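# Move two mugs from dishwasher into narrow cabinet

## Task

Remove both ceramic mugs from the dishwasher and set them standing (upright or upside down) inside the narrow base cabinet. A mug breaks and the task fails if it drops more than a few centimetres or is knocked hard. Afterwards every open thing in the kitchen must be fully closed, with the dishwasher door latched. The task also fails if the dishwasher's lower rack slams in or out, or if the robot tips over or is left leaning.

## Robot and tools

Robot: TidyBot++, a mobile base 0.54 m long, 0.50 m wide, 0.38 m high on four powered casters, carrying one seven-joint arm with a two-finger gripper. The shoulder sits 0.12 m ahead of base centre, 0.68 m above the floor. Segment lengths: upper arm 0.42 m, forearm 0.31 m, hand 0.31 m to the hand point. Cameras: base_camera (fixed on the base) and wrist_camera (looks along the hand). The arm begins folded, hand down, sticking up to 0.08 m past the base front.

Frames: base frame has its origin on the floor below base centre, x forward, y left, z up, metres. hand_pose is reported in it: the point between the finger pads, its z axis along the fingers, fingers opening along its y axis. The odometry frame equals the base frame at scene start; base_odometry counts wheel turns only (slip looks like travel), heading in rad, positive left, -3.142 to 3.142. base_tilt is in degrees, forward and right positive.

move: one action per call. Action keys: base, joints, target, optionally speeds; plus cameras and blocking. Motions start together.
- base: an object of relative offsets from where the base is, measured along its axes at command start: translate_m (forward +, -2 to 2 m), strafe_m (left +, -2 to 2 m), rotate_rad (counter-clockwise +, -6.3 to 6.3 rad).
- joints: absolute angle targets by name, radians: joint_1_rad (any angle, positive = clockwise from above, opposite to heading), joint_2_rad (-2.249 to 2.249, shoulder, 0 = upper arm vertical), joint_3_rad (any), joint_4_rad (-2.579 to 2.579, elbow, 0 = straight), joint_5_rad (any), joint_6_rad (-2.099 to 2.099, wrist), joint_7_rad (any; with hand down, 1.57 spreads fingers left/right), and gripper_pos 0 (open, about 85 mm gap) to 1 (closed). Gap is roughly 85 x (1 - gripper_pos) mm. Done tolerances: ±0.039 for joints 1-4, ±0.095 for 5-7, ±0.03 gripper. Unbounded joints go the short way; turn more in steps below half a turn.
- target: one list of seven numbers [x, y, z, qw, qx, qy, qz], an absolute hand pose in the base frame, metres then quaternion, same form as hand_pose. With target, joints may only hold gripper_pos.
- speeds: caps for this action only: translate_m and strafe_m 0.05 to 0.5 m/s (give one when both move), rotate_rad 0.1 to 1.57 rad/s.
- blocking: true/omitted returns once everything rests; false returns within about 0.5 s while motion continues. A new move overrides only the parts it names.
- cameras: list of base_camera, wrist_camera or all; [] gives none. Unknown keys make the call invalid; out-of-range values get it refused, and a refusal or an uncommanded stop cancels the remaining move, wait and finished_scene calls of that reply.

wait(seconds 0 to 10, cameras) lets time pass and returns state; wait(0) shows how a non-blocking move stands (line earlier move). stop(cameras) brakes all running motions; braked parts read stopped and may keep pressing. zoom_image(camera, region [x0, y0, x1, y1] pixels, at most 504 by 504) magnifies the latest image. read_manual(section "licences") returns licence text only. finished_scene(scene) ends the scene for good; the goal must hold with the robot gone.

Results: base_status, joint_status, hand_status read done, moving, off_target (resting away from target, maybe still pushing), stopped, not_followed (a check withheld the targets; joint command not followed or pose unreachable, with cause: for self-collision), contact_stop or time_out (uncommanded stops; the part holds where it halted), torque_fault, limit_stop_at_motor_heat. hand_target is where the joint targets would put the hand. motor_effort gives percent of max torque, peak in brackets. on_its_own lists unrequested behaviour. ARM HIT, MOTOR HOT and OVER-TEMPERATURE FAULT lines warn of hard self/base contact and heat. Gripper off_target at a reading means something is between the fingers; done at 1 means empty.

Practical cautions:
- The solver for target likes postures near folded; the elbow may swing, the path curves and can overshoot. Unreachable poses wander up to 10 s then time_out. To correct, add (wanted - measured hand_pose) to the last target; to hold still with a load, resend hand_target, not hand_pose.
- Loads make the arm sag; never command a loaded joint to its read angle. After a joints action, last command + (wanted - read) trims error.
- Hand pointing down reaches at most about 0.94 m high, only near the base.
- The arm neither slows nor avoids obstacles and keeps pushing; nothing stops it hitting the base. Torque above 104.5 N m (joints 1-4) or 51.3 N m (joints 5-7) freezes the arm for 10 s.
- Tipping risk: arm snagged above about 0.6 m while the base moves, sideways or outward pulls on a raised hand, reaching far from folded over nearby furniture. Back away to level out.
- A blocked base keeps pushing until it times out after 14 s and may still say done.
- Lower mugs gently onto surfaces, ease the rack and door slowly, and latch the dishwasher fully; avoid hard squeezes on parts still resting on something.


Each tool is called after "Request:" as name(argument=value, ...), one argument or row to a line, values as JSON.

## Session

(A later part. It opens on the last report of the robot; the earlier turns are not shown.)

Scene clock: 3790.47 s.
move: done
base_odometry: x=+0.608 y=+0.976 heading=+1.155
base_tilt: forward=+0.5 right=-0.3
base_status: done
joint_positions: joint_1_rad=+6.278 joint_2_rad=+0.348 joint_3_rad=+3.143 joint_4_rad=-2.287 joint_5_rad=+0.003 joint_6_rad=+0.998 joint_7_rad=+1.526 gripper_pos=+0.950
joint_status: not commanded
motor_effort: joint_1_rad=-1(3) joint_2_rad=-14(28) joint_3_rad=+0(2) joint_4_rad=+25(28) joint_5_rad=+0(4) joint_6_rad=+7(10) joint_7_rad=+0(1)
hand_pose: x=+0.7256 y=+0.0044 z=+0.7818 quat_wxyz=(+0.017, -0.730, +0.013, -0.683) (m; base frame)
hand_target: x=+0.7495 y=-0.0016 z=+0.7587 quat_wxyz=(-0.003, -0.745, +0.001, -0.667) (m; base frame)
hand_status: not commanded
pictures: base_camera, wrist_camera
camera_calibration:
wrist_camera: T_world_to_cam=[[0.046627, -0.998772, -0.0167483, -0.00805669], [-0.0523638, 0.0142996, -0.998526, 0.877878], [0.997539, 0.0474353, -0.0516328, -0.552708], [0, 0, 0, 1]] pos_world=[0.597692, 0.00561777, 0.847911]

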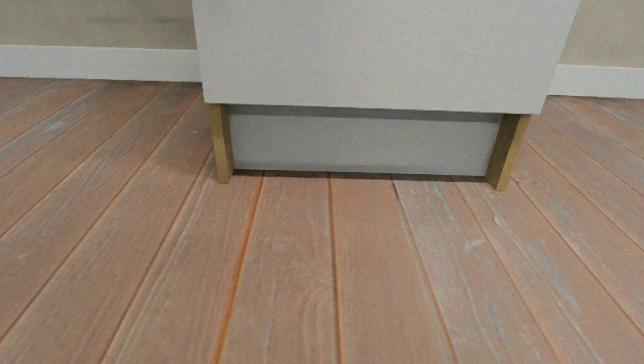

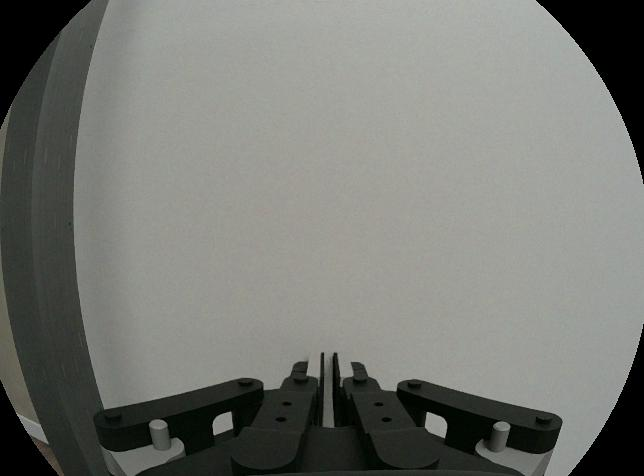

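Request:
move(
  base={"translate_m": 0.015},
  speeds={"translate_m": 0.05},
  cameras=[],
)

Request:
move(
  base={"translate_m": -0.06},
  speeds={"translate_m": 0.05},
  cameras=["wrist_camera"],
)

Request:
move(
  base={"translate_m": -0.195},
  speeds={"translate_m": 0.2},
  cameras=["all"],
)

Request:
zoom_image(
  camera="base_camera",
  region=[220, 40, 380, 140],
)

Request:
zoom_image(
  camera="base_camera",
  region=[360, 40, 520, 140],
)

Scene clock: 3809.47 s.
move: done
base_odometry: x=+0.614 y=+0.989 heading=+1.155
base_tilt: forward=+0.5 right=-0.4
base_status: done
joint_positions: joint_1_rad=+6.278 joint_2_rad=+0.320 joint_3_rad=+3.143 joint_4_rad=-2.324 joint_5_rad=+0.003 joint_6_rad=+0.998 joint_7_rad=+1.526 gripper_pos=+0.950
joint_status: not commanded
motor_effort: joint_1_rad=+0(1) joint_2_rad=-8(16) joint_3_rad=+2(3) joint_4_rad=+30(36) joint_5_rad=-2(3) joint_6_rad=+5(7) joint_7_rad=+0(1)
hand_pose: x=+0.7119 y=+0.0046 z=+0.7815 quat_wxyz=(+0.017, -0.733, +0.013, -0.680) (m; base frame)
hand_target: x=+0.7495 y=-0.0016 z=+0.7587 quat_wxyz=(-0.003, -0.745, +0.001, -0.667) (m; base frame)
hand_status: not commanded
pictures: none
No camera images: "cameras" was empty.

Scene clock: 3811.17 s.
move: done
base_odometry: x=+0.589 y=+0.934 heading=+1.156
base_tilt: forward=+0.6 right=-0.3
base_status: done
joint_positions: joint_1_rad=+6.278 joint_2_rad=+0.388 joint_3_rad=+3.143 joint_4_rad=-2.237 joint_5_rad=+0.003 joint_6_rad=+0.996 joint_7_rad=+1.526 gripper_pos=+0.950
joint_status: not commanded
motor_effort: joint_1_rad=-1(2) joint_2_rad=-27(27) joint_3_rad=+0(3) joint_4_rad=+14(29) joint_5_rad=-1(3) joint_6_rad=+8(10) joint_7_rad=+0(1)
hand_pose: x=+0.7444 y=+0.0046 z=+0.7800 quat_wxyz=(+0.017, -0.727, +0.013, -0.686) (m; base frame)
hand_target: x=+0.7495 y=-0.0016 z=+0.7587 quat_wxyz=(-0.003, -0.745, +0.001, -0.667) (m; base frame)
hand_status: not commanded
pictures: wrist_camera
camera_calibration:
wrist_camera: T_world_to_cam=[[0.0469685, -0.998761, -0.0164458, -0.00922317], [-0.0435665, 0.0144001, -0.998947, 0.87089], [0.997946, 0.0476356, -0.0428361, -0.578779], [0, 0, 0, 1]] pos_world=[0.615964, 0.00581779, 0.845028]

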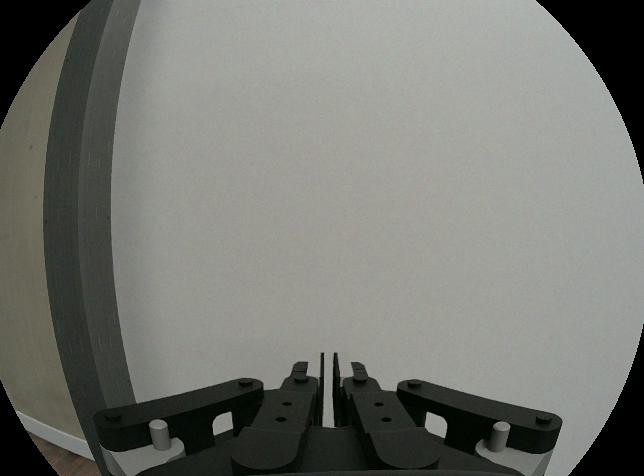

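Scene clock: 3812.90 s.
move: done
base_odometry: x=+0.511 y=+0.755 heading=+1.156
base_tilt: forward=+0.6 right=-0.3
base_status: done
joint_positions: joint_1_rad=+6.278 joint_2_rad=+0.392 joint_3_rad=+3.143 joint_4_rad=-2.234 joint_5_rad=+0.003 joint_6_rad=+0.996 joint_7_rad=+1.526 gripper_pos=+0.950
joint_status: not commanded
motor_effort: joint_1_rad=-1(2) joint_2_rad=-26(30) joint_3_rad=+0(1) joint_4_rad=+14(15) joint_5_rad=-1(2) joint_6_rad=+8(10) joint_7_rad=+0(1)
hand_pose: x=+0.7455 y=+0.0046 z=+0.7786 quat_wxyz=(+0.017, -0.728, +0.013, -0.686) (m; base frame)
hand_target: x=+0.7495 y=-0.0016 z=+0.7587 quat_wxyz=(-0.003, -0.745, +0.001, -0.667) (m; base frame)
hand_status: not commanded
pictures: base_camera, wrist_camera
camera_calibration:
wrist_camera: T_world_to_cam=[[0.0469377, -0.998761, -0.0165357, -0.00920316], [-0.0454683, 0.0144005, -0.998862, 0.870942], [0.997862, 0.0476362, -0.044736, -0.578374], [0, 0, 0, 1]] pos_world=[0.61717, 0.00581779, 0.843925]

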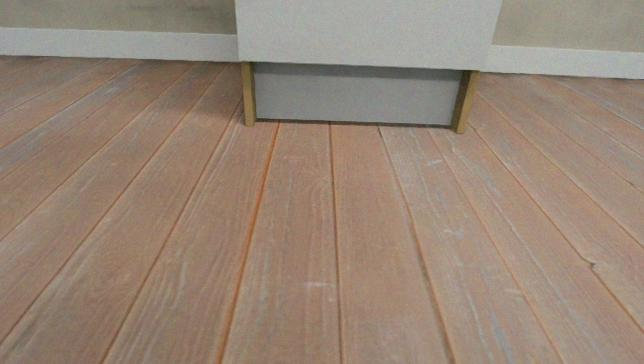

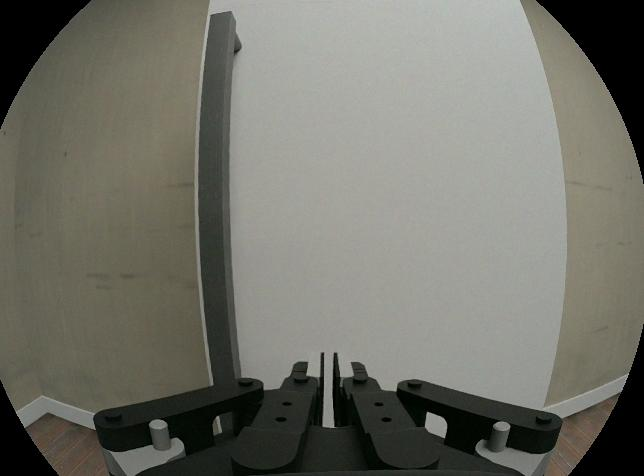

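Scaled by 3.150.

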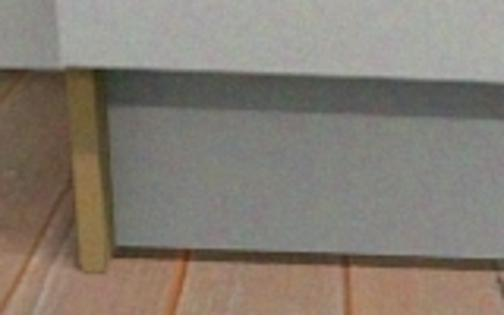

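Scaled by 3.150.

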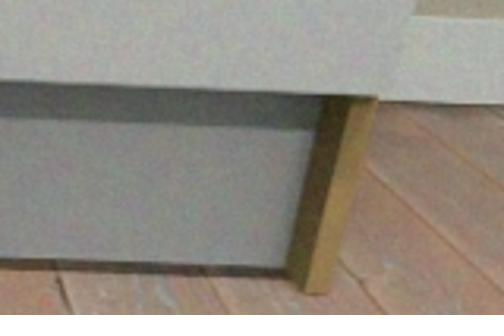

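Request:
move(
  base={"translate_m": -1.523, "strafe_m": 0.798, "rotate_rad": -3.142},
  cameras=["all"],
)

Request:
zoom_image(
  camera="base_camera",
  region=[160, 20, 400, 160],
)

Request:
zoom_image(
  camera="base_camera",
  region=[360, 20, 600, 160],
)

Scene clock: 3851.20 s.
move: done
base_odometry: x=-0.834 y=-0.317 heading=-1.987
base_tilt: forward=+0.5 right=-0.3
base_status: done
joint_positions: joint_1_rad=+6.279 joint_2_rad=+0.399 joint_3_rad=+3.145 joint_4_rad=-2.228 joint_5_rad=+0.003 joint_6_rad=+0.995 joint_7_rad=+1.526 gripper_pos=+0.950
joint_status: not commanded
motor_effort: joint_1_rad=-1(4) joint_2_rad=-27(30) joint_3_rad=+0(2) joint_4_rad=+14(15) joint_5_rad=-2(2) joint_6_rad=+10(11) joint_7_rad=+0(1)
hand_pose: x=+0.7478 y=+0.0023 z=+0.7769 quat_wxyz=(+0.015, -0.728, +0.014, -0.685) (m; base frame)
hand_target: x=+0.7495 y=-0.0016 z=+0.7587 quat_wxyz=(-0.003, -0.745, +0.001, -0.667) (m; base frame)
hand_status: not commanded
pictures: base_camera, wrist_camera
camera_calibration:
wrist_camera: T_world_to_cam=[[0.0430641, -0.998952, -0.0155103, -0.00950579], [-0.0466757, 0.0134961, -0.998819, 0.87029], [0.997981, 0.0437372, -0.0460456, -0.579719], [0, 0, 0, 1]] pos_world=[0.619579, 0.00411394, 0.842421]

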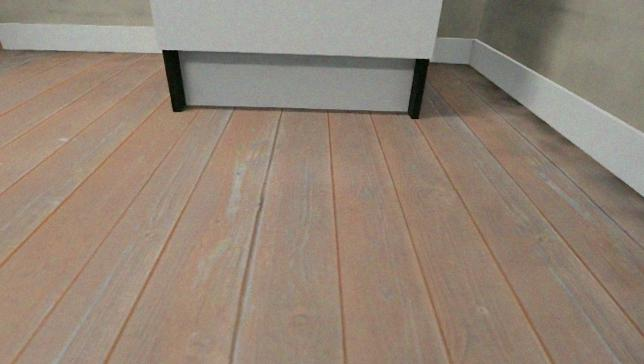

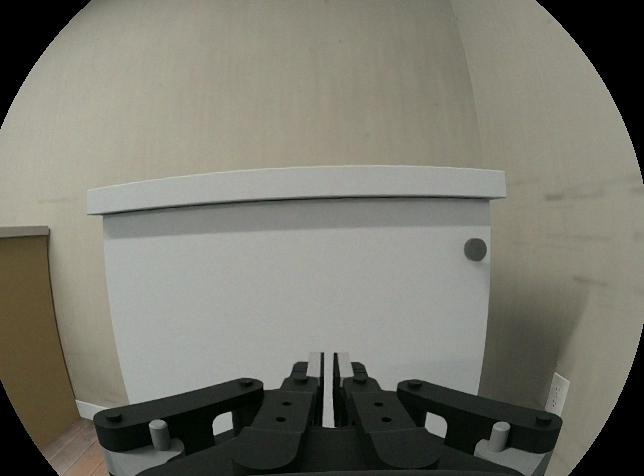

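Scaled by 2.100.

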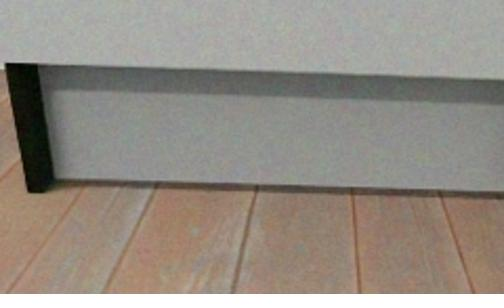

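Scaled by 2.100.

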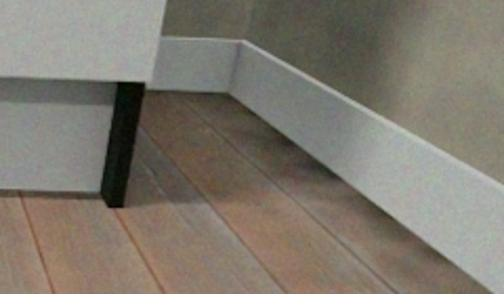

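Request:
zoom_image(
  camera="base_camera",
  region=[130, 10, 250, 130],
)

Request:
zoom_image(
  camera="base_camera",
  region=[350, 10, 470, 130],
)

Request:
zoom_image(
  camera="wrist_camera",
  region=[400, 150, 540, 290],
)

Request:
zoom_image(
  camera="wrist_camera",
  region=[70, 160, 210, 300],
)

Scaled by 4.200.

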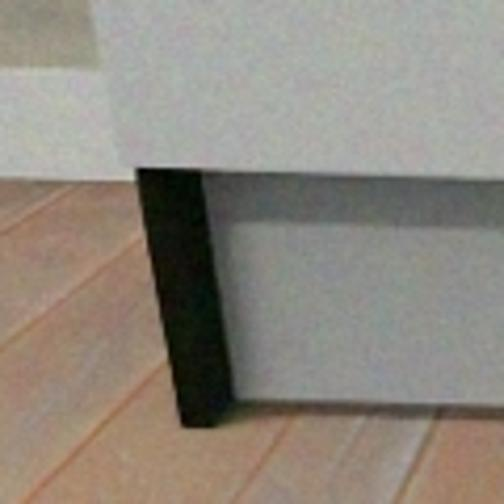

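Scaled by 4.200.

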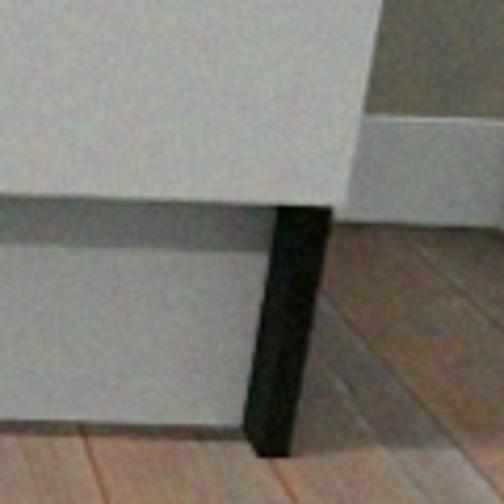

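Scaled by 3.600.

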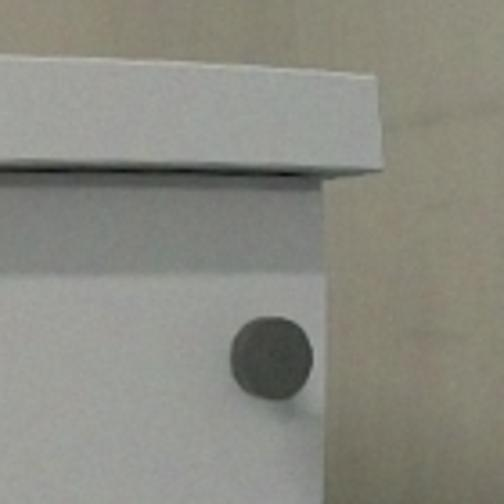

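Scaled by 3.600.

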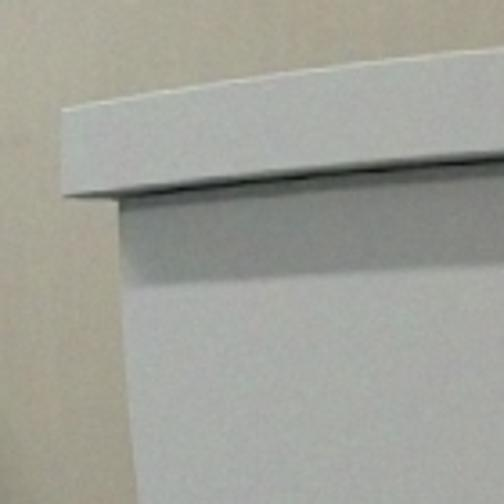

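Request:
move(
  base={"translate_m": -1.178, "strafe_m": 1.434, "rotate_rad": 1.572},
  cameras=["all"],
)

Request:
zoom_image(
  camera="base_camera",
  region=[0, 0, 322, 140],
)

Request:
zoom_image(
  camera="base_camera",
  region=[322, 0, 644, 140],
)

Scene clock: 3925.97 s.
move: done
base_odometry: x=+0.954 y=+0.181 heading=-0.414
base_tilt: forward=+0.6 right=-0.3
base_status: done
joint_positions: joint_1_rad=+6.286 joint_2_rad=+0.399 joint_3_rad=+3.148 joint_4_rad=-2.228 joint_5_rad=+0.003 joint_6_rad=+0.995 joint_7_rad=+1.526 gripper_pos=+0.950
joint_status: not commanded
motor_effort: joint_1_rad=-1(5) joint_2_rad=-27(28) joint_3_rad=+0(4) joint_4_rad=+14(15) joint_5_rad=-1(3) joint_6_rad=+9(10) joint_7_rad=+0(1)
hand_pose: x=+0.7479 y=-0.0033 z=+0.7768 quat_wxyz=(+0.012, -0.728, +0.017, -0.685) (m; base frame)
hand_target: x=+0.7495 y=-0.0016 z=+0.7587 quat_wxyz=(-0.003, -0.745, +0.001, -0.667) (m; base frame)
hand_status: not commanded
pictures: base_camera, wrist_camera
camera_calibration:
wrist_camera: T_world_to_cam=[[0.0340093, -0.999318, -0.0143931, -0.0092511], [-0.0467267, 0.0127958, -0.998826, 0.87029], [0.998329, 0.0346419, -0.0462596, -0.57968], [0, 0, 0, 1]] pos_world=[0.619692, -0.000299631, 0.842319]

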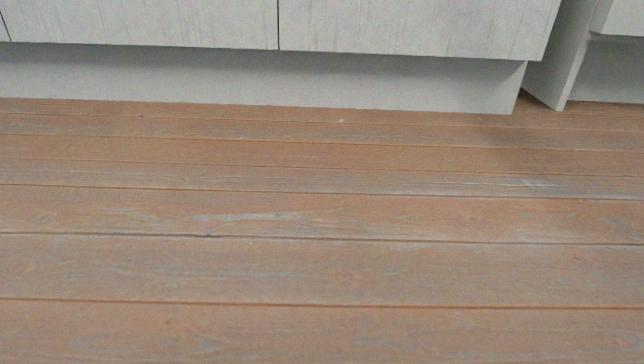

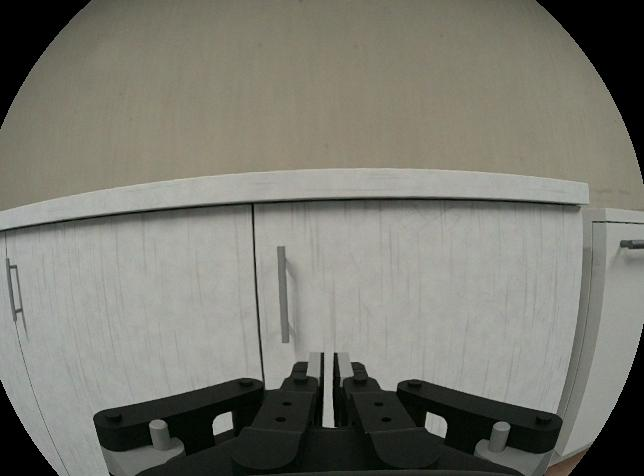

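Scaled by 1.565.

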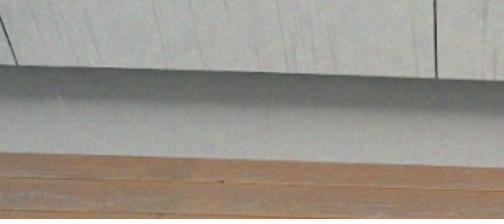

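Scaled by 1.565.

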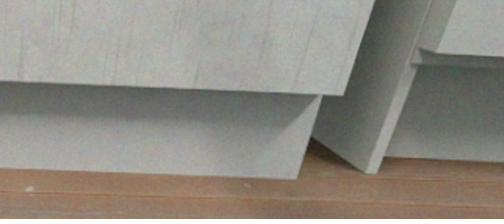

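Request:
zoom_image(
  camera="base_camera",
  region=[238, 10, 318, 90],
)

Request:
zoom_image(
  camera="base_camera",
  region=[0, 0, 80, 80],
)

Request:
zoom_image(
  camera="wrist_camera",
  region=[200, 180, 340, 320],
)

Request:
zoom_image(
  camera="wrist_camera",
  region=[0, 200, 100, 300],
)

Request:
zoom_image(
  camera="wrist_camera",
  region=[540, 170, 640, 270],
)

Scaled by 6.300.

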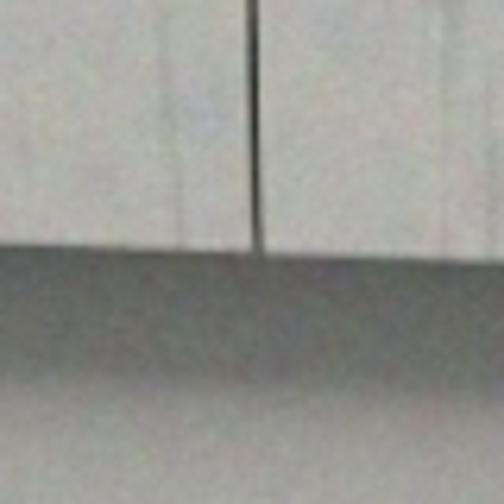

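Scaled by 6.300.

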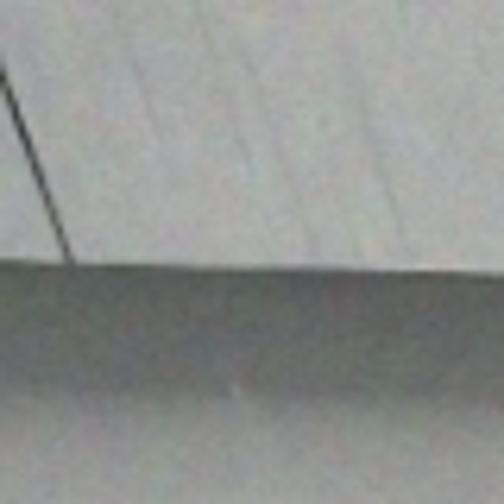

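Scaled by 3.600.

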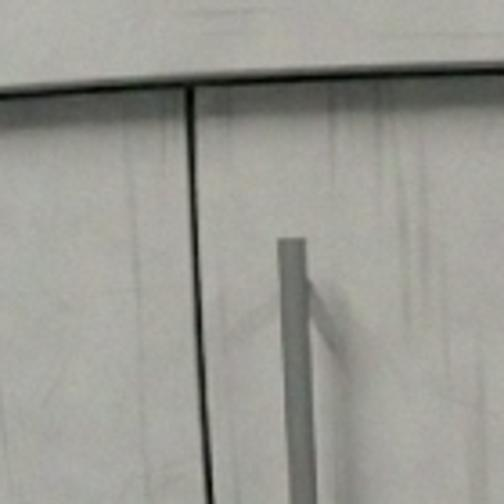

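Scaled by 5.040.

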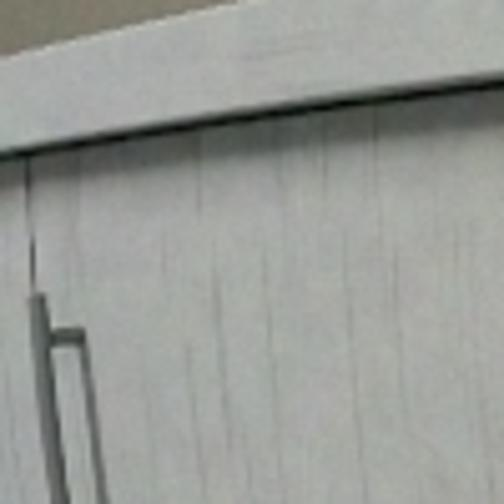

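Scaled by 5.040.

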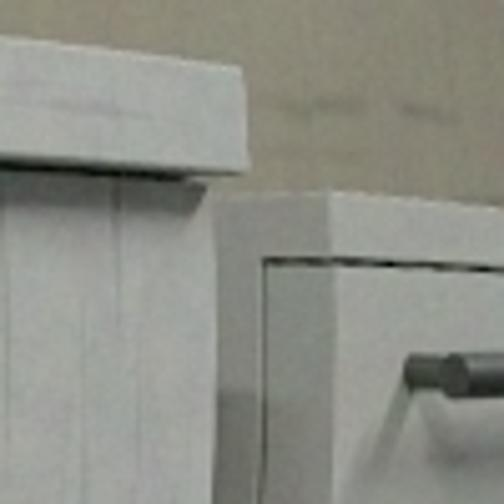

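Request:
move(
  base={"strafe_m": 0.85},
  cameras=["all"],
)

Request:
zoom_image(
  camera="base_camera",
  region=[100, 0, 260, 120],
)

Request:
zoom_image(
  camera="base_camera",
  region=[340, 0, 500, 120],
)

Request:
zoom_image(
  camera="wrist_camera",
  region=[80, 150, 240, 310],
)

Scene clock: 3981.73 s.
move: done
base_odometry: x=+1.296 y=+0.960 heading=-0.414
base_tilt: forward=+0.6 right=-0.3
base_status: done
joint_positions: joint_1_rad=+6.286 joint_2_rad=+0.399 joint_3_rad=+3.148 joint_4_rad=-2.228 joint_5_rad=+0.003 joint_6_rad=+0.995 joint_7_rad=+1.526 gripper_pos=+0.950
joint_status: not commanded
motor_effort: joint_1_rad=-1(3) joint_2_rad=-27(28) joint_3_rad=+0(2) joint_4_rad=+14(14) joint_5_rad=-1(3) joint_6_rad=+8(10) joint_7_rad=+0(1)
hand_pose: x=+0.7479 y=-0.0031 z=+0.7768 quat_wxyz=(+0.012, -0.728, +0.017, -0.685) (m; base frame)
hand_target: x=+0.7495 y=-0.0016 z=+0.7587 quat_wxyz=(-0.003, -0.745, +0.001, -0.667) (m; base frame)
hand_status: not commanded
pictures: base_camera, wrist_camera
camera_calibration:
wrist_camera: T_world_to_cam=[[0.0343073, -0.999307, -0.014408, -0.00922283], [-0.0468302, 0.0127933, -0.998821, 0.870347], [0.998314, 0.0349415, -0.0463589, -0.579594], [0, 0, 0, 1]] pos_world=[0.619692, -0.0000990998, 0.842319]

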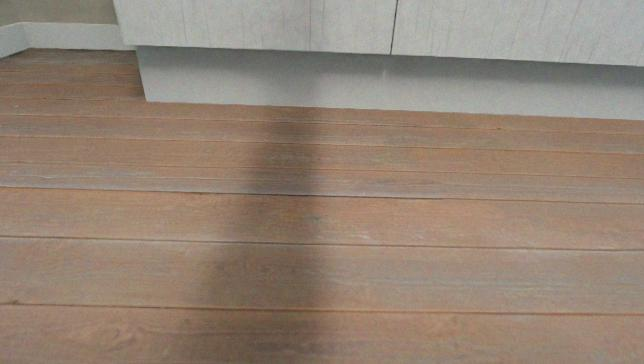

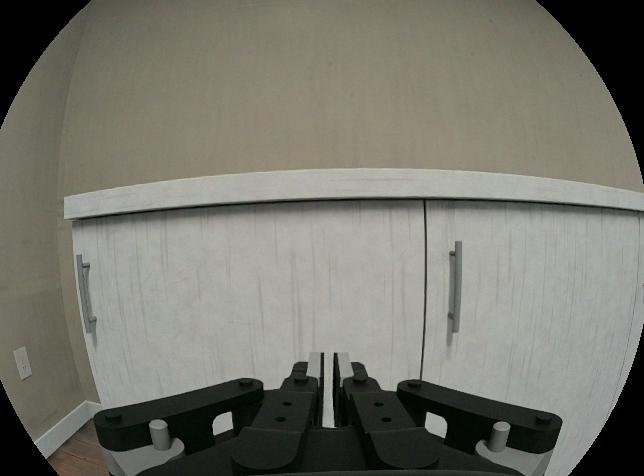

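Scaled by 3.150.

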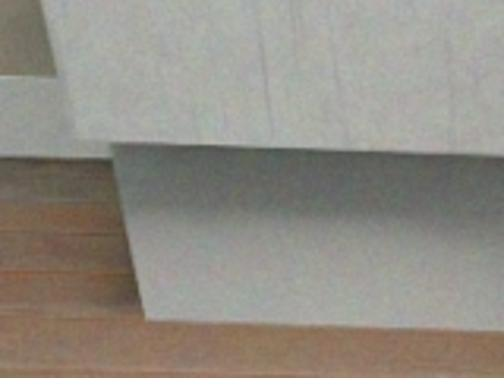

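Scaled by 3.150.

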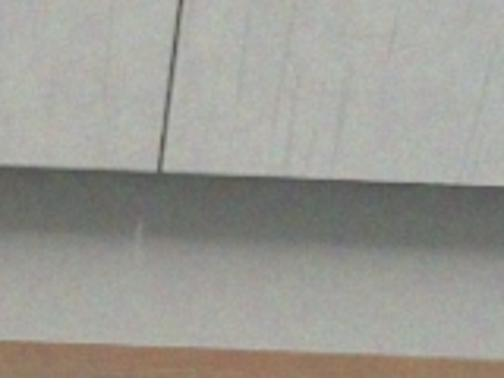

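Scaled by 3.150.

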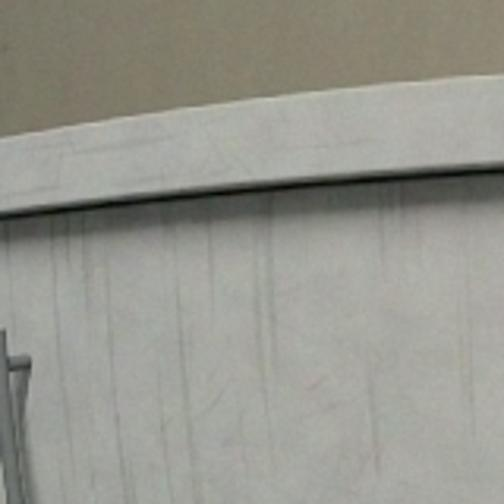

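Request:
move(
  base={"translate_m": 0.25, "strafe_m": 0.2},
  speeds={"translate_m": 0.3},
  cameras=["wrist_camera"],
)

Request:
move(
  base={"translate_m": 0.09},
  speeds={"translate_m": 0.08},
  cameras=["wrist_camera"],
)

Scene clock: 4027.43 s.
move: done
base_odometry: x=+1.606 y=+1.042 heading=-0.414
base_tilt: forward=+0.5 right=-0.3
base_status: done
joint_positions: joint_1_rad=+6.286 joint_2_rad=+0.399 joint_3_rad=+3.148 joint_4_rad=-2.228 joint_5_rad=+0.003 joint_6_rad=+0.995 joint_7_rad=+1.526 gripper_pos=+0.950
joint_status: not commanded
motor_effort: joint_1_rad=-1(3) joint_2_rad=-27(29) joint_3_rad=+0(1) joint_4_rad=+14(15) joint_5_rad=+0(2) joint_6_rad=+10(10) joint_7_rad=+0(1)
hand_pose: x=+0.7479 y=-0.0031 z=+0.7768 quat_wxyz=(+0.012, -0.728, +0.017, -0.685) (m; base frame)
hand_target: x=+0.7495 y=-0.0016 z=+0.7587 quat_wxyz=(-0.003, -0.745, +0.001, -0.667) (m; base frame)
hand_status: not commanded
pictures: wrist_camera
camera_calibration:
wrist_camera: T_world_to_cam=[[0.0343072, -0.999307, -0.0144103, -0.0092208], [-0.0468303, 0.0127956, -0.998821, 0.870347], [0.998314, 0.0349415, -0.0463589, -0.579594], [0, 0, 0, 1]] pos_world=[0.619692, -0.0000991073, 0.842319]

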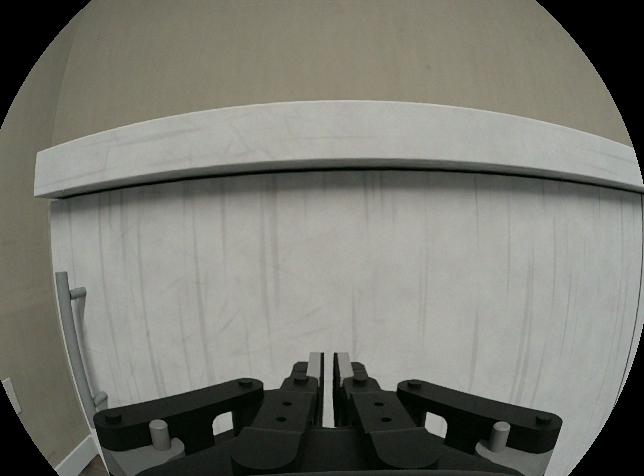

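Scene clock: 4029.17 s.
move: done
base_odometry: x=+1.688 y=+1.006 heading=-0.414
base_tilt: forward=+0.5 right=-0.3
base_status: done
joint_positions: joint_1_rad=+6.286 joint_2_rad=+0.359 joint_3_rad=+3.148 joint_4_rad=-2.283 joint_5_rad=+0.003 joint_6_rad=+0.995 joint_7_rad=+1.526 gripper_pos=+0.950
joint_status: not commanded
motor_effort: joint_1_rad=-1(3) joint_2_rad=-17(27) joint_3_rad=+1(1) joint_4_rad=+24(28) joint_5_rad=-2(3) joint_6_rad=+6(10) joint_7_rad=+0(1)
hand_pose: x=+0.7278 y=-0.0030 z=+0.7760 quat_wxyz=(+0.012, -0.733, +0.017, -0.679) (m; base frame)
hand_target: x=+0.7495 y=-0.0016 z=+0.7587 quat_wxyz=(-0.003, -0.745, +0.001, -0.667) (m; base frame)
hand_status: not commanded
pictures: wrist_camera
camera_calibration:
wrist_camera: T_world_to_cam=[[0.0339571, -0.999306, -0.0153261, -0.00757065], [-0.0621401, 0.0131942, -0.99798, 0.879012], [0.99749, 0.0348409, -0.0616489, -0.547134], [0, 0, 0, 1]] pos_world=[0.600639, -0.00010056, 0.84339]

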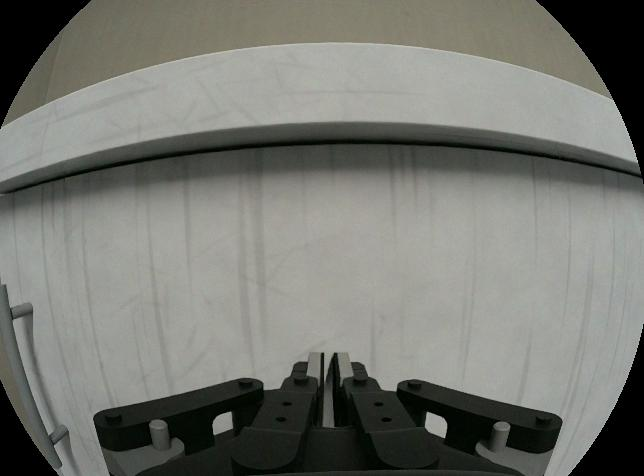

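Request:
move(
  base={"translate_m": -0.15},
  speeds={"translate_m": 0.25},
  cameras=[],
)

Request:
move(
  base={"strafe_m": -0.54},
  cameras=["wrist_camera"],
)

Scene clock: 4035.93 s.
move: done
base_odometry: x=+1.550 y=+1.067 heading=-0.414
base_tilt: forward=+0.6 right=-0.3
base_status: done
joint_positions: joint_1_rad=+6.286 joint_2_rad=+0.401 joint_3_rad=+3.148 joint_4_rad=-2.225 joint_5_rad=+0.003 joint_6_rad=+0.992 joint_7_rad=+1.526 gripper_pos=+0.950
joint_status: not commanded
motor_effort: joint_1_rad=-1(3) joint_2_rad=-27(29) joint_3_rad=+0(1) joint_4_rad=+14(22) joint_5_rad=-2(3) joint_6_rad=+9(10) joint_7_rad=+0(0)
hand_pose: x=+0.7489 y=-0.0032 z=+0.7758 quat_wxyz=(+0.012, -0.729, +0.017, -0.684) (m; base frame)
hand_target: x=+0.7495 y=-0.0016 z=+0.7587 quat_wxyz=(-0.003, -0.745, +0.001, -0.667) (m; base frame)
hand_status: not commanded
pictures: none
No camera images: "cameras" was empty.

Scene clock: 4038.30 s.
move: done
base_odometry: x=+1.333 y=+0.573 heading=-0.415
base_tilt: forward=+0.6 right=-0.2
base_status: done
joint_positions: joint_1_rad=+6.286 joint_2_rad=+0.401 joint_3_rad=+3.149 joint_4_rad=-2.225 joint_5_rad=+0.003 joint_6_rad=+0.992 joint_7_rad=+1.526 gripper_pos=+0.950
joint_status: not commanded
motor_effort: joint_1_rad=-1(4) joint_2_rad=-27(28) joint_3_rad=+0(2) joint_4_rad=+14(14) joint_5_rad=-1(2) joint_6_rad=+9(10) joint_7_rad=+0(1)
hand_pose: x=+0.7489 y=-0.0041 z=+0.7758 quat_wxyz=(+0.011, -0.729, +0.018, -0.684) (m; base frame)
hand_target: x=+0.7495 y=-0.0016 z=+0.7587 quat_wxyz=(-0.003, -0.745, +0.001, -0.667) (m; base frame)
hand_status: not commanded
pictures: wrist_camera
camera_calibration:
wrist_camera: T_world_to_cam=[[0.0327821, -0.999361, -0.0142235, -0.00928428], [-0.0494059, 0.0125934, -0.998699, 0.871206], [0.998241, 0.0334422, -0.0489615, -0.578573], [0, 0, 0, 1]] pos_world=[0.620902, -0.000901077, 0.841613]

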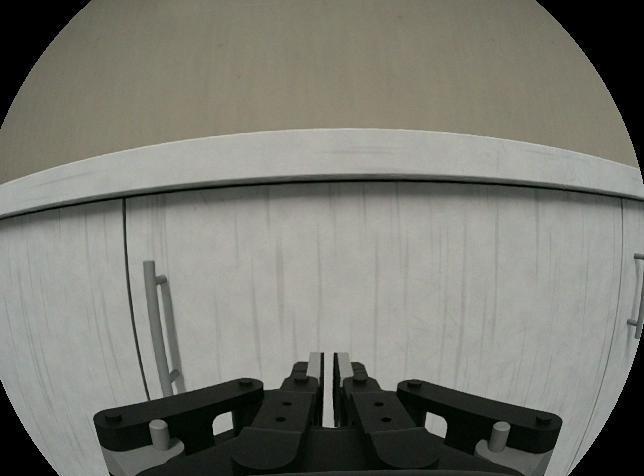

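Request:
move(
  base={"translate_m": 0.15},
  speeds={"translate_m": 0.1},
  cameras=["wrist_camera"],
)

Request:
move(
  base={"translate_m": -0.15},
  speeds={"translate_m": 0.25},
  cameras=[],
)

Request:
move(
  base={"strafe_m": -0.58},
  cameras=["wrist_camera"],
)

Scene clock: 4046.57 s.
move: done
base_odometry: x=+1.470 y=+0.512 heading=-0.415
base_tilt: forward=+0.5 right=-0.3
base_status: done
joint_positions: joint_1_rad=+6.286 joint_2_rad=+0.374 joint_3_rad=+3.149 joint_4_rad=-2.264 joint_5_rad=+0.003 joint_6_rad=+0.992 joint_7_rad=+1.526 gripper_pos=+0.950
joint_status: not commanded
motor_effort: joint_1_rad=-2(2) joint_2_rad=-20(27) joint_3_rad=+0(1) joint_4_rad=+19(26) joint_5_rad=+0(2) joint_6_rad=+8(10) joint_7_rad=+1(1)
hand_pose: x=+0.7349 y=-0.0040 z=+0.7750 quat_wxyz=(+0.011, -0.733, +0.018, -0.680) (m; base frame)
hand_target: x=+0.7495 y=-0.0016 z=+0.7587 quat_wxyz=(-0.003, -0.745, +0.001, -0.667) (m; base frame)
hand_status: not commanded
pictures: wrist_camera
camera_calibration:
wrist_camera: T_world_to_cam=[[0.0325039, -0.999361, -0.0148822, -0.00801859], [-0.0605132, 0.012895, -0.998084, 0.877359], [0.997638, 0.0333422, -0.0600554, -0.555596], [0, 0, 0, 1]] pos_world=[0.607636, -0.000802218, 0.842193]

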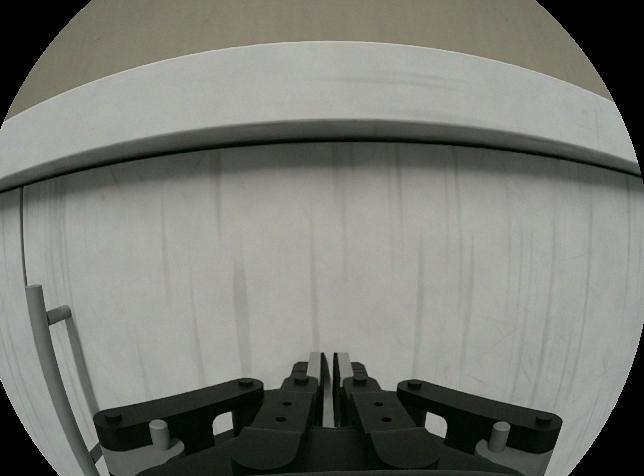

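Scene clock: 4048.00 s.
move: done
base_odometry: x=+1.333 y=+0.572 heading=-0.415
base_tilt: forward=+0.6 right=-0.3
base_status: done
joint_positions: joint_1_rad=+6.286 joint_2_rad=+0.400 joint_3_rad=+3.149 joint_4_rad=-2.226 joint_5_rad=+0.003 joint_6_rad=+0.991 joint_7_rad=+1.526 gripper_pos=+0.950
joint_status: not commanded
motor_effort: joint_1_rad=-1(2) joint_2_rad=-28(29) joint_3_rad=+0(1) joint_4_rad=+13(19) joint_5_rad=-1(2) joint_6_rad=+9(10) joint_7_rad=+0(1)
hand_pose: x=+0.7487 y=-0.0039 z=+0.7763 quat_wxyz=(+0.011, -0.729, +0.018, -0.684) (m; base frame)
hand_target: x=+0.7495 y=-0.0016 z=+0.7587 quat_wxyz=(-0.003, -0.745, +0.001, -0.667) (m; base frame)
hand_status: not commanded
pictures: none
No camera images: "cameras" was empty.

Scene clock: 4050.47 s.
move: done
base_odometry: x=+1.099 y=+0.041 heading=-0.415
base_tilt: forward=+0.6 right=-0.3
base_status: done
joint_positions: joint_1_rad=+6.286 joint_2_rad=+0.400 joint_3_rad=+3.149 joint_4_rad=-2.226 joint_5_rad=+0.003 joint_6_rad=+0.991 joint_7_rad=+1.526 gripper_pos=+0.950
joint_status: not commanded
motor_effort: joint_1_rad=-1(4) joint_2_rad=-27(28) joint_3_rad=+0(2) joint_4_rad=+14(14) joint_5_rad=-1(3) joint_6_rad=+9(10) joint_7_rad=+0(1)
hand_pose: x=+0.7487 y=-0.0042 z=+0.7763 quat_wxyz=(+0.011, -0.729, +0.018, -0.684) (m; base frame)
hand_target: x=+0.7495 y=-0.0016 z=+0.7587 quat_wxyz=(-0.003, -0.745, +0.001, -0.667) (m; base frame)
hand_status: not commanded
pictures: wrist_camera
camera_calibration:
wrist_camera: T_world_to_cam=[[0.0324946, -0.999373, -0.0140902, -0.00930262], [-0.0487964, 0.0124946, -0.998731, 0.871241], [0.99828, 0.0331409, -0.0483598, -0.57878], [0, 0, 0, 1]] pos_world=[0.6206, -0.00100129, 0.842014]

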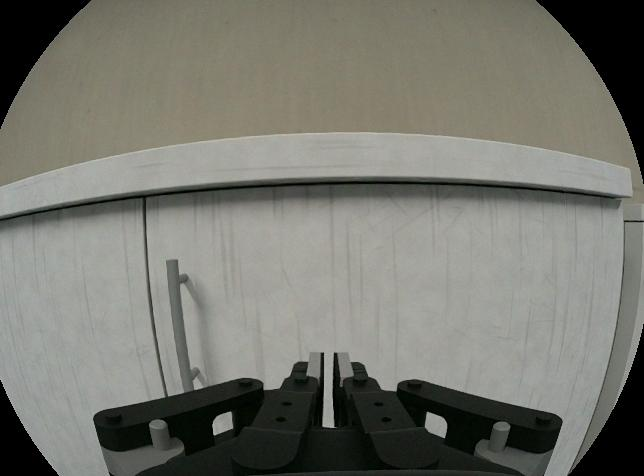

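Request:
move(
  base={"translate_m": 0.155},
  speeds={"translate_m": 0.1},
  cameras=["wrist_camera"],
)

Request:
move(
  base={"translate_m": -0.155},
  speeds={"translate_m": 0.25},
  cameras=["wrist_camera"],
)

Scene clock: 4062.73 s.
move: done
base_odometry: x=+1.241 y=-0.021 heading=-0.415
base_tilt: forward=+0.5 right=-0.3
base_status: done
joint_positions: joint_1_rad=+6.286 joint_2_rad=+0.382 joint_3_rad=+3.149 joint_4_rad=-2.252 joint_5_rad=+0.003 joint_6_rad=+0.991 joint_7_rad=+1.526 gripper_pos=+0.950
joint_status: not commanded
motor_effort: joint_1_rad=-1(2) joint_2_rad=-22(28) joint_3_rad=+0(0) joint_4_rad=+18(28) joint_5_rad=-1(2) joint_6_rad=+8(11) joint_7_rad=+0(1)
hand_pose: x=+0.7392 y=-0.0042 z=+0.7753 quat_wxyz=(+0.011, -0.732, +0.018, -0.681) (m; base frame)
hand_target: x=+0.7495 y=-0.0016 z=+0.7587 quat_wxyz=(-0.003, -0.745, +0.001, -0.667) (m; base frame)
hand_status: not commanded
pictures: wrist_camera
camera_calibration:
wrist_camera: T_world_to_cam=[[0.0323543, -0.999369, -0.0146704, -0.00833977], [-0.0575064, 0.0127924, -0.998263, 0.875825], [0.997821, 0.0331418, -0.0570562, -0.562317], [0, 0, 0, 1]] pos_world=[0.611727, -0.000902239, 0.842098]

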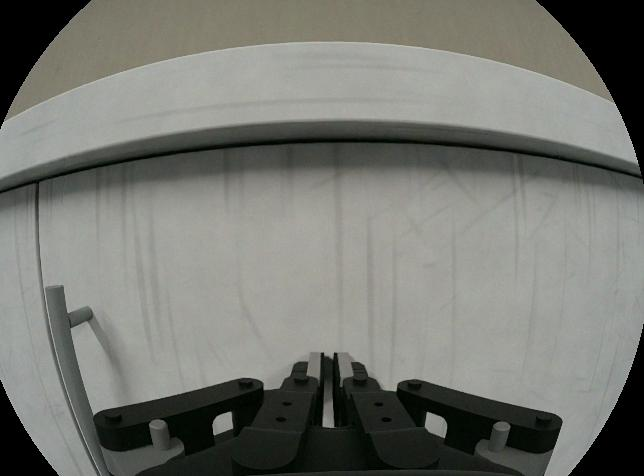

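Scene clock: 4064.20 s.
move: done
base_odometry: x=+1.099 y=+0.041 heading=-0.415
base_tilt: forward=+0.5 right=-0.3
base_status: done
joint_positions: joint_1_rad=+6.286 joint_2_rad=+0.398 joint_3_rad=+3.149 joint_4_rad=-2.227 joint_5_rad=+0.003 joint_6_rad=+0.991 joint_7_rad=+1.526 gripper_pos=+0.950
joint_status: not commanded
motor_effort: joint_1_rad=-1(2) joint_2_rad=-27(28) joint_3_rad=+0(1) joint_4_rad=+14(17) joint_5_rad=+0(2) joint_6_rad=+9(10) joint_7_rad=+0(1)
hand_pose: x=+0.7480 y=-0.0040 z=+0.7767 quat_wxyz=(+0.011, -0.729, +0.018, -0.684) (m; base frame)
hand_target: x=+0.7495 y=-0.0016 z=+0.7587 quat_wxyz=(-0.003, -0.745, +0.001, -0.667) (m; base frame)
hand_status: not commanded
pictures: wrist_camera
camera_calibration:
wrist_camera: T_world_to_cam=[[0.0327891, -0.999361, -0.0142045, -0.00916225], [-0.0488024, 0.0125943, -0.998729, 0.871711], [0.99827, 0.0334406, -0.0483583, -0.578158], [0, 0, 0, 1]] pos_world=[0.62, -0.000801083, 0.842515]

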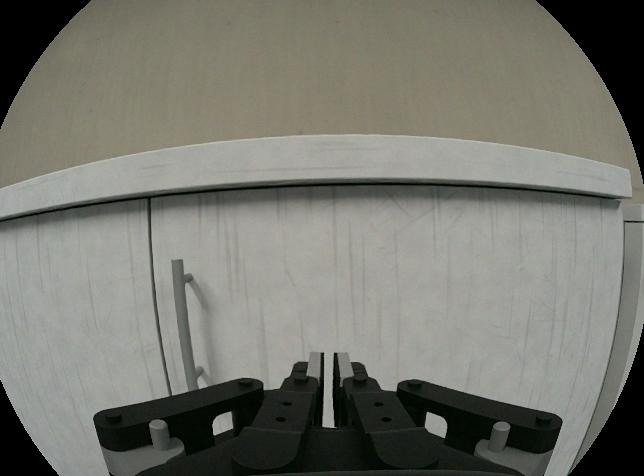

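Request:
move(
  base={"translate_m": -0.29, "strafe_m": -1.17, "rotate_rad": -1.571},
  cameras=["all"],
)

Request:
zoom_image(
  camera="base_camera",
  region=[200, 0, 320, 120],
)

Request:
zoom_image(
  camera="base_camera",
  region=[320, 0, 440, 120],
)

Scene clock: 4078.77 s.
move: done
base_odometry: x=+0.361 y=-0.913 heading=-1.987
base_tilt: forward=+0.6 right=-0.4
base_status: done
joint_positions: joint_1_rad=+6.280 joint_2_rad=+0.400 joint_3_rad=+3.146 joint_4_rad=-2.226 joint_5_rad=+0.003 joint_6_rad=+0.991 joint_7_rad=+1.526 gripper_pos=+0.950
joint_status: not commanded
motor_effort: joint_1_rad=-1(5) joint_2_rad=-27(30) joint_3_rad=+0(4) joint_4_rad=+14(15) joint_5_rad=-1(3) joint_6_rad=+9(10) joint_7_rad=+0(1)
hand_pose: x=+0.7486 y=+0.0016 z=+0.7758 quat_wxyz=(+0.015, -0.729, +0.015, -0.684) (m; base frame)
hand_target: x=+0.7495 y=-0.0016 z=+0.7587 quat_wxyz=(-0.003, -0.745, +0.001, -0.667) (m; base frame)
hand_status: not commanded
pictures: base_camera, wrist_camera
camera_calibration:
wrist_camera: T_world_to_cam=[[0.0419235, -0.999002, -0.0154081, -0.00953903], [-0.0501577, 0.0132978, -0.998653, 0.871661], [0.997861, 0.0426398, -0.0495502, -0.577707], [0, 0, 0, 1]] pos_world=[0.620592, 0.00351268, 0.841714]

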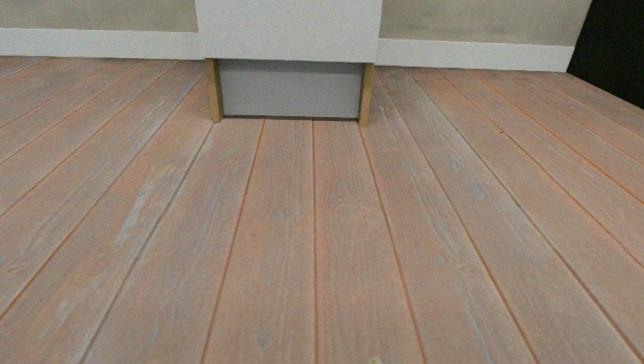

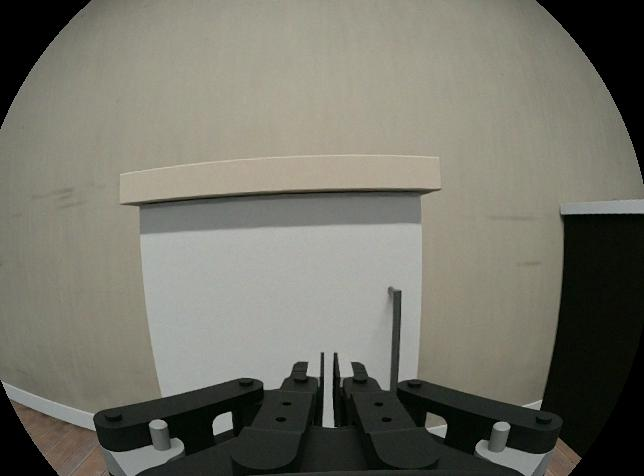

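Scaled by 4.200.

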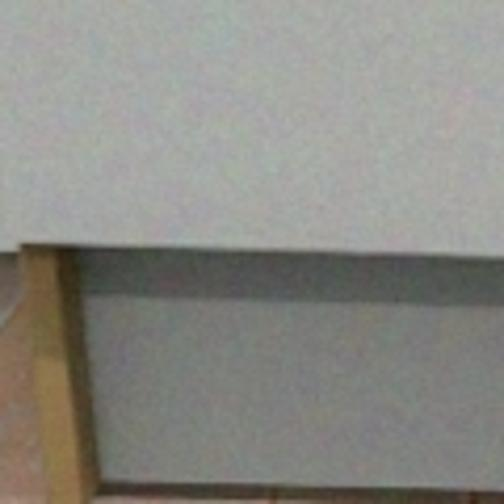

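Scaled by 4.200.

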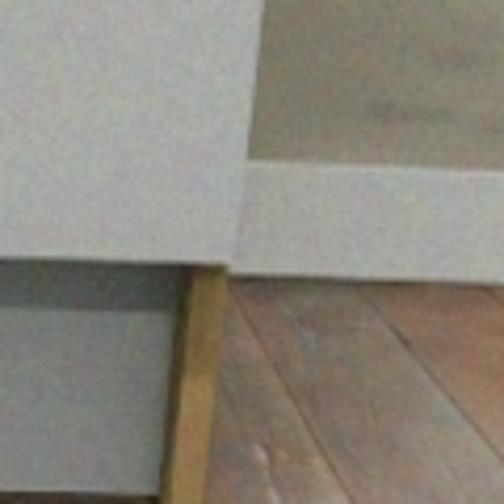

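Request:
move(
  cameras=["all"],
)

Scene clock: 4093.87 s.
base_odometry: x=+0.361 y=-0.913 heading=-1.987
base_tilt: forward=+0.6 right=-0.4
base_status: done
joint_positions: joint_1_rad=+6.280 joint_2_rad=+0.400 joint_3_rad=+3.146 joint_4_rad=-2.226 joint_5_rad=+0.003 joint_6_rad=+0.991 joint_7_rad=+1.526 gripper_pos=+0.950
joint_status: not commanded
motor_effort: joint_1_rad=-1(5) joint_2_rad=-27(30) joint_3_rad=+0(4) joint_4_rad=+14(15) joint_5_rad=-1(3) joint_6_rad=+9(10) joint_7_rad=+0(1)
hand_pose: x=+0.7486 y=+0.0016 z=+0.7758 quat_wxyz=(+0.015, -0.729, +0.015, -0.684) (m; base frame)
hand_target: x=+0.7495 y=-0.0016 z=+0.7587 quat_wxyz=(-0.003, -0.745, +0.001, -0.667) (m; base frame)
hand_status: not commanded
pictures: base_camera, wrist_camera
camera_calibration:
wrist_camera: T_world_to_cam=[[0.0419235, -0.999002, -0.0154081, -0.00953903], [-0.0501577, 0.0132978, -0.998653, 0.871661], [0.997861, 0.0426398, -0.0495502, -0.577707], [0, 0, 0, 1]] pos_world=[0.620592, 0.00351268, 0.841714]

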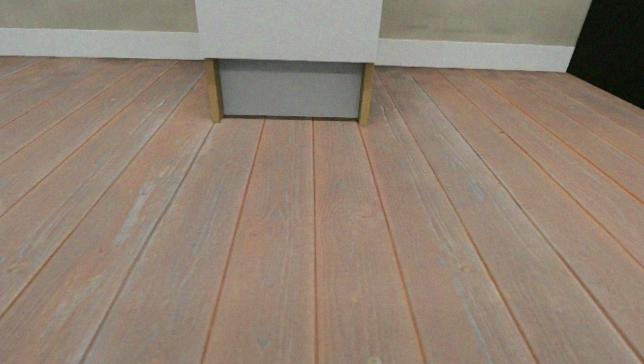

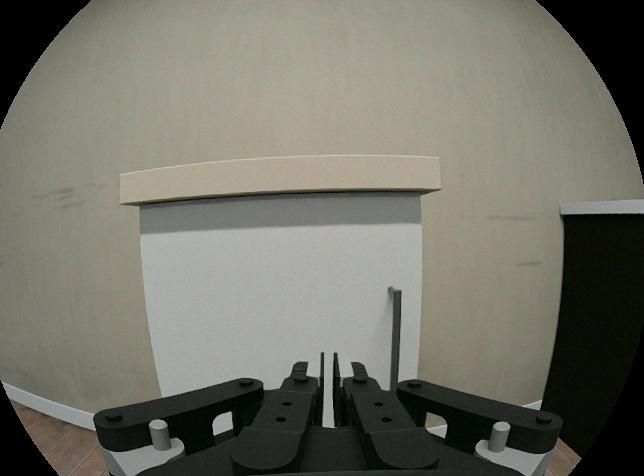

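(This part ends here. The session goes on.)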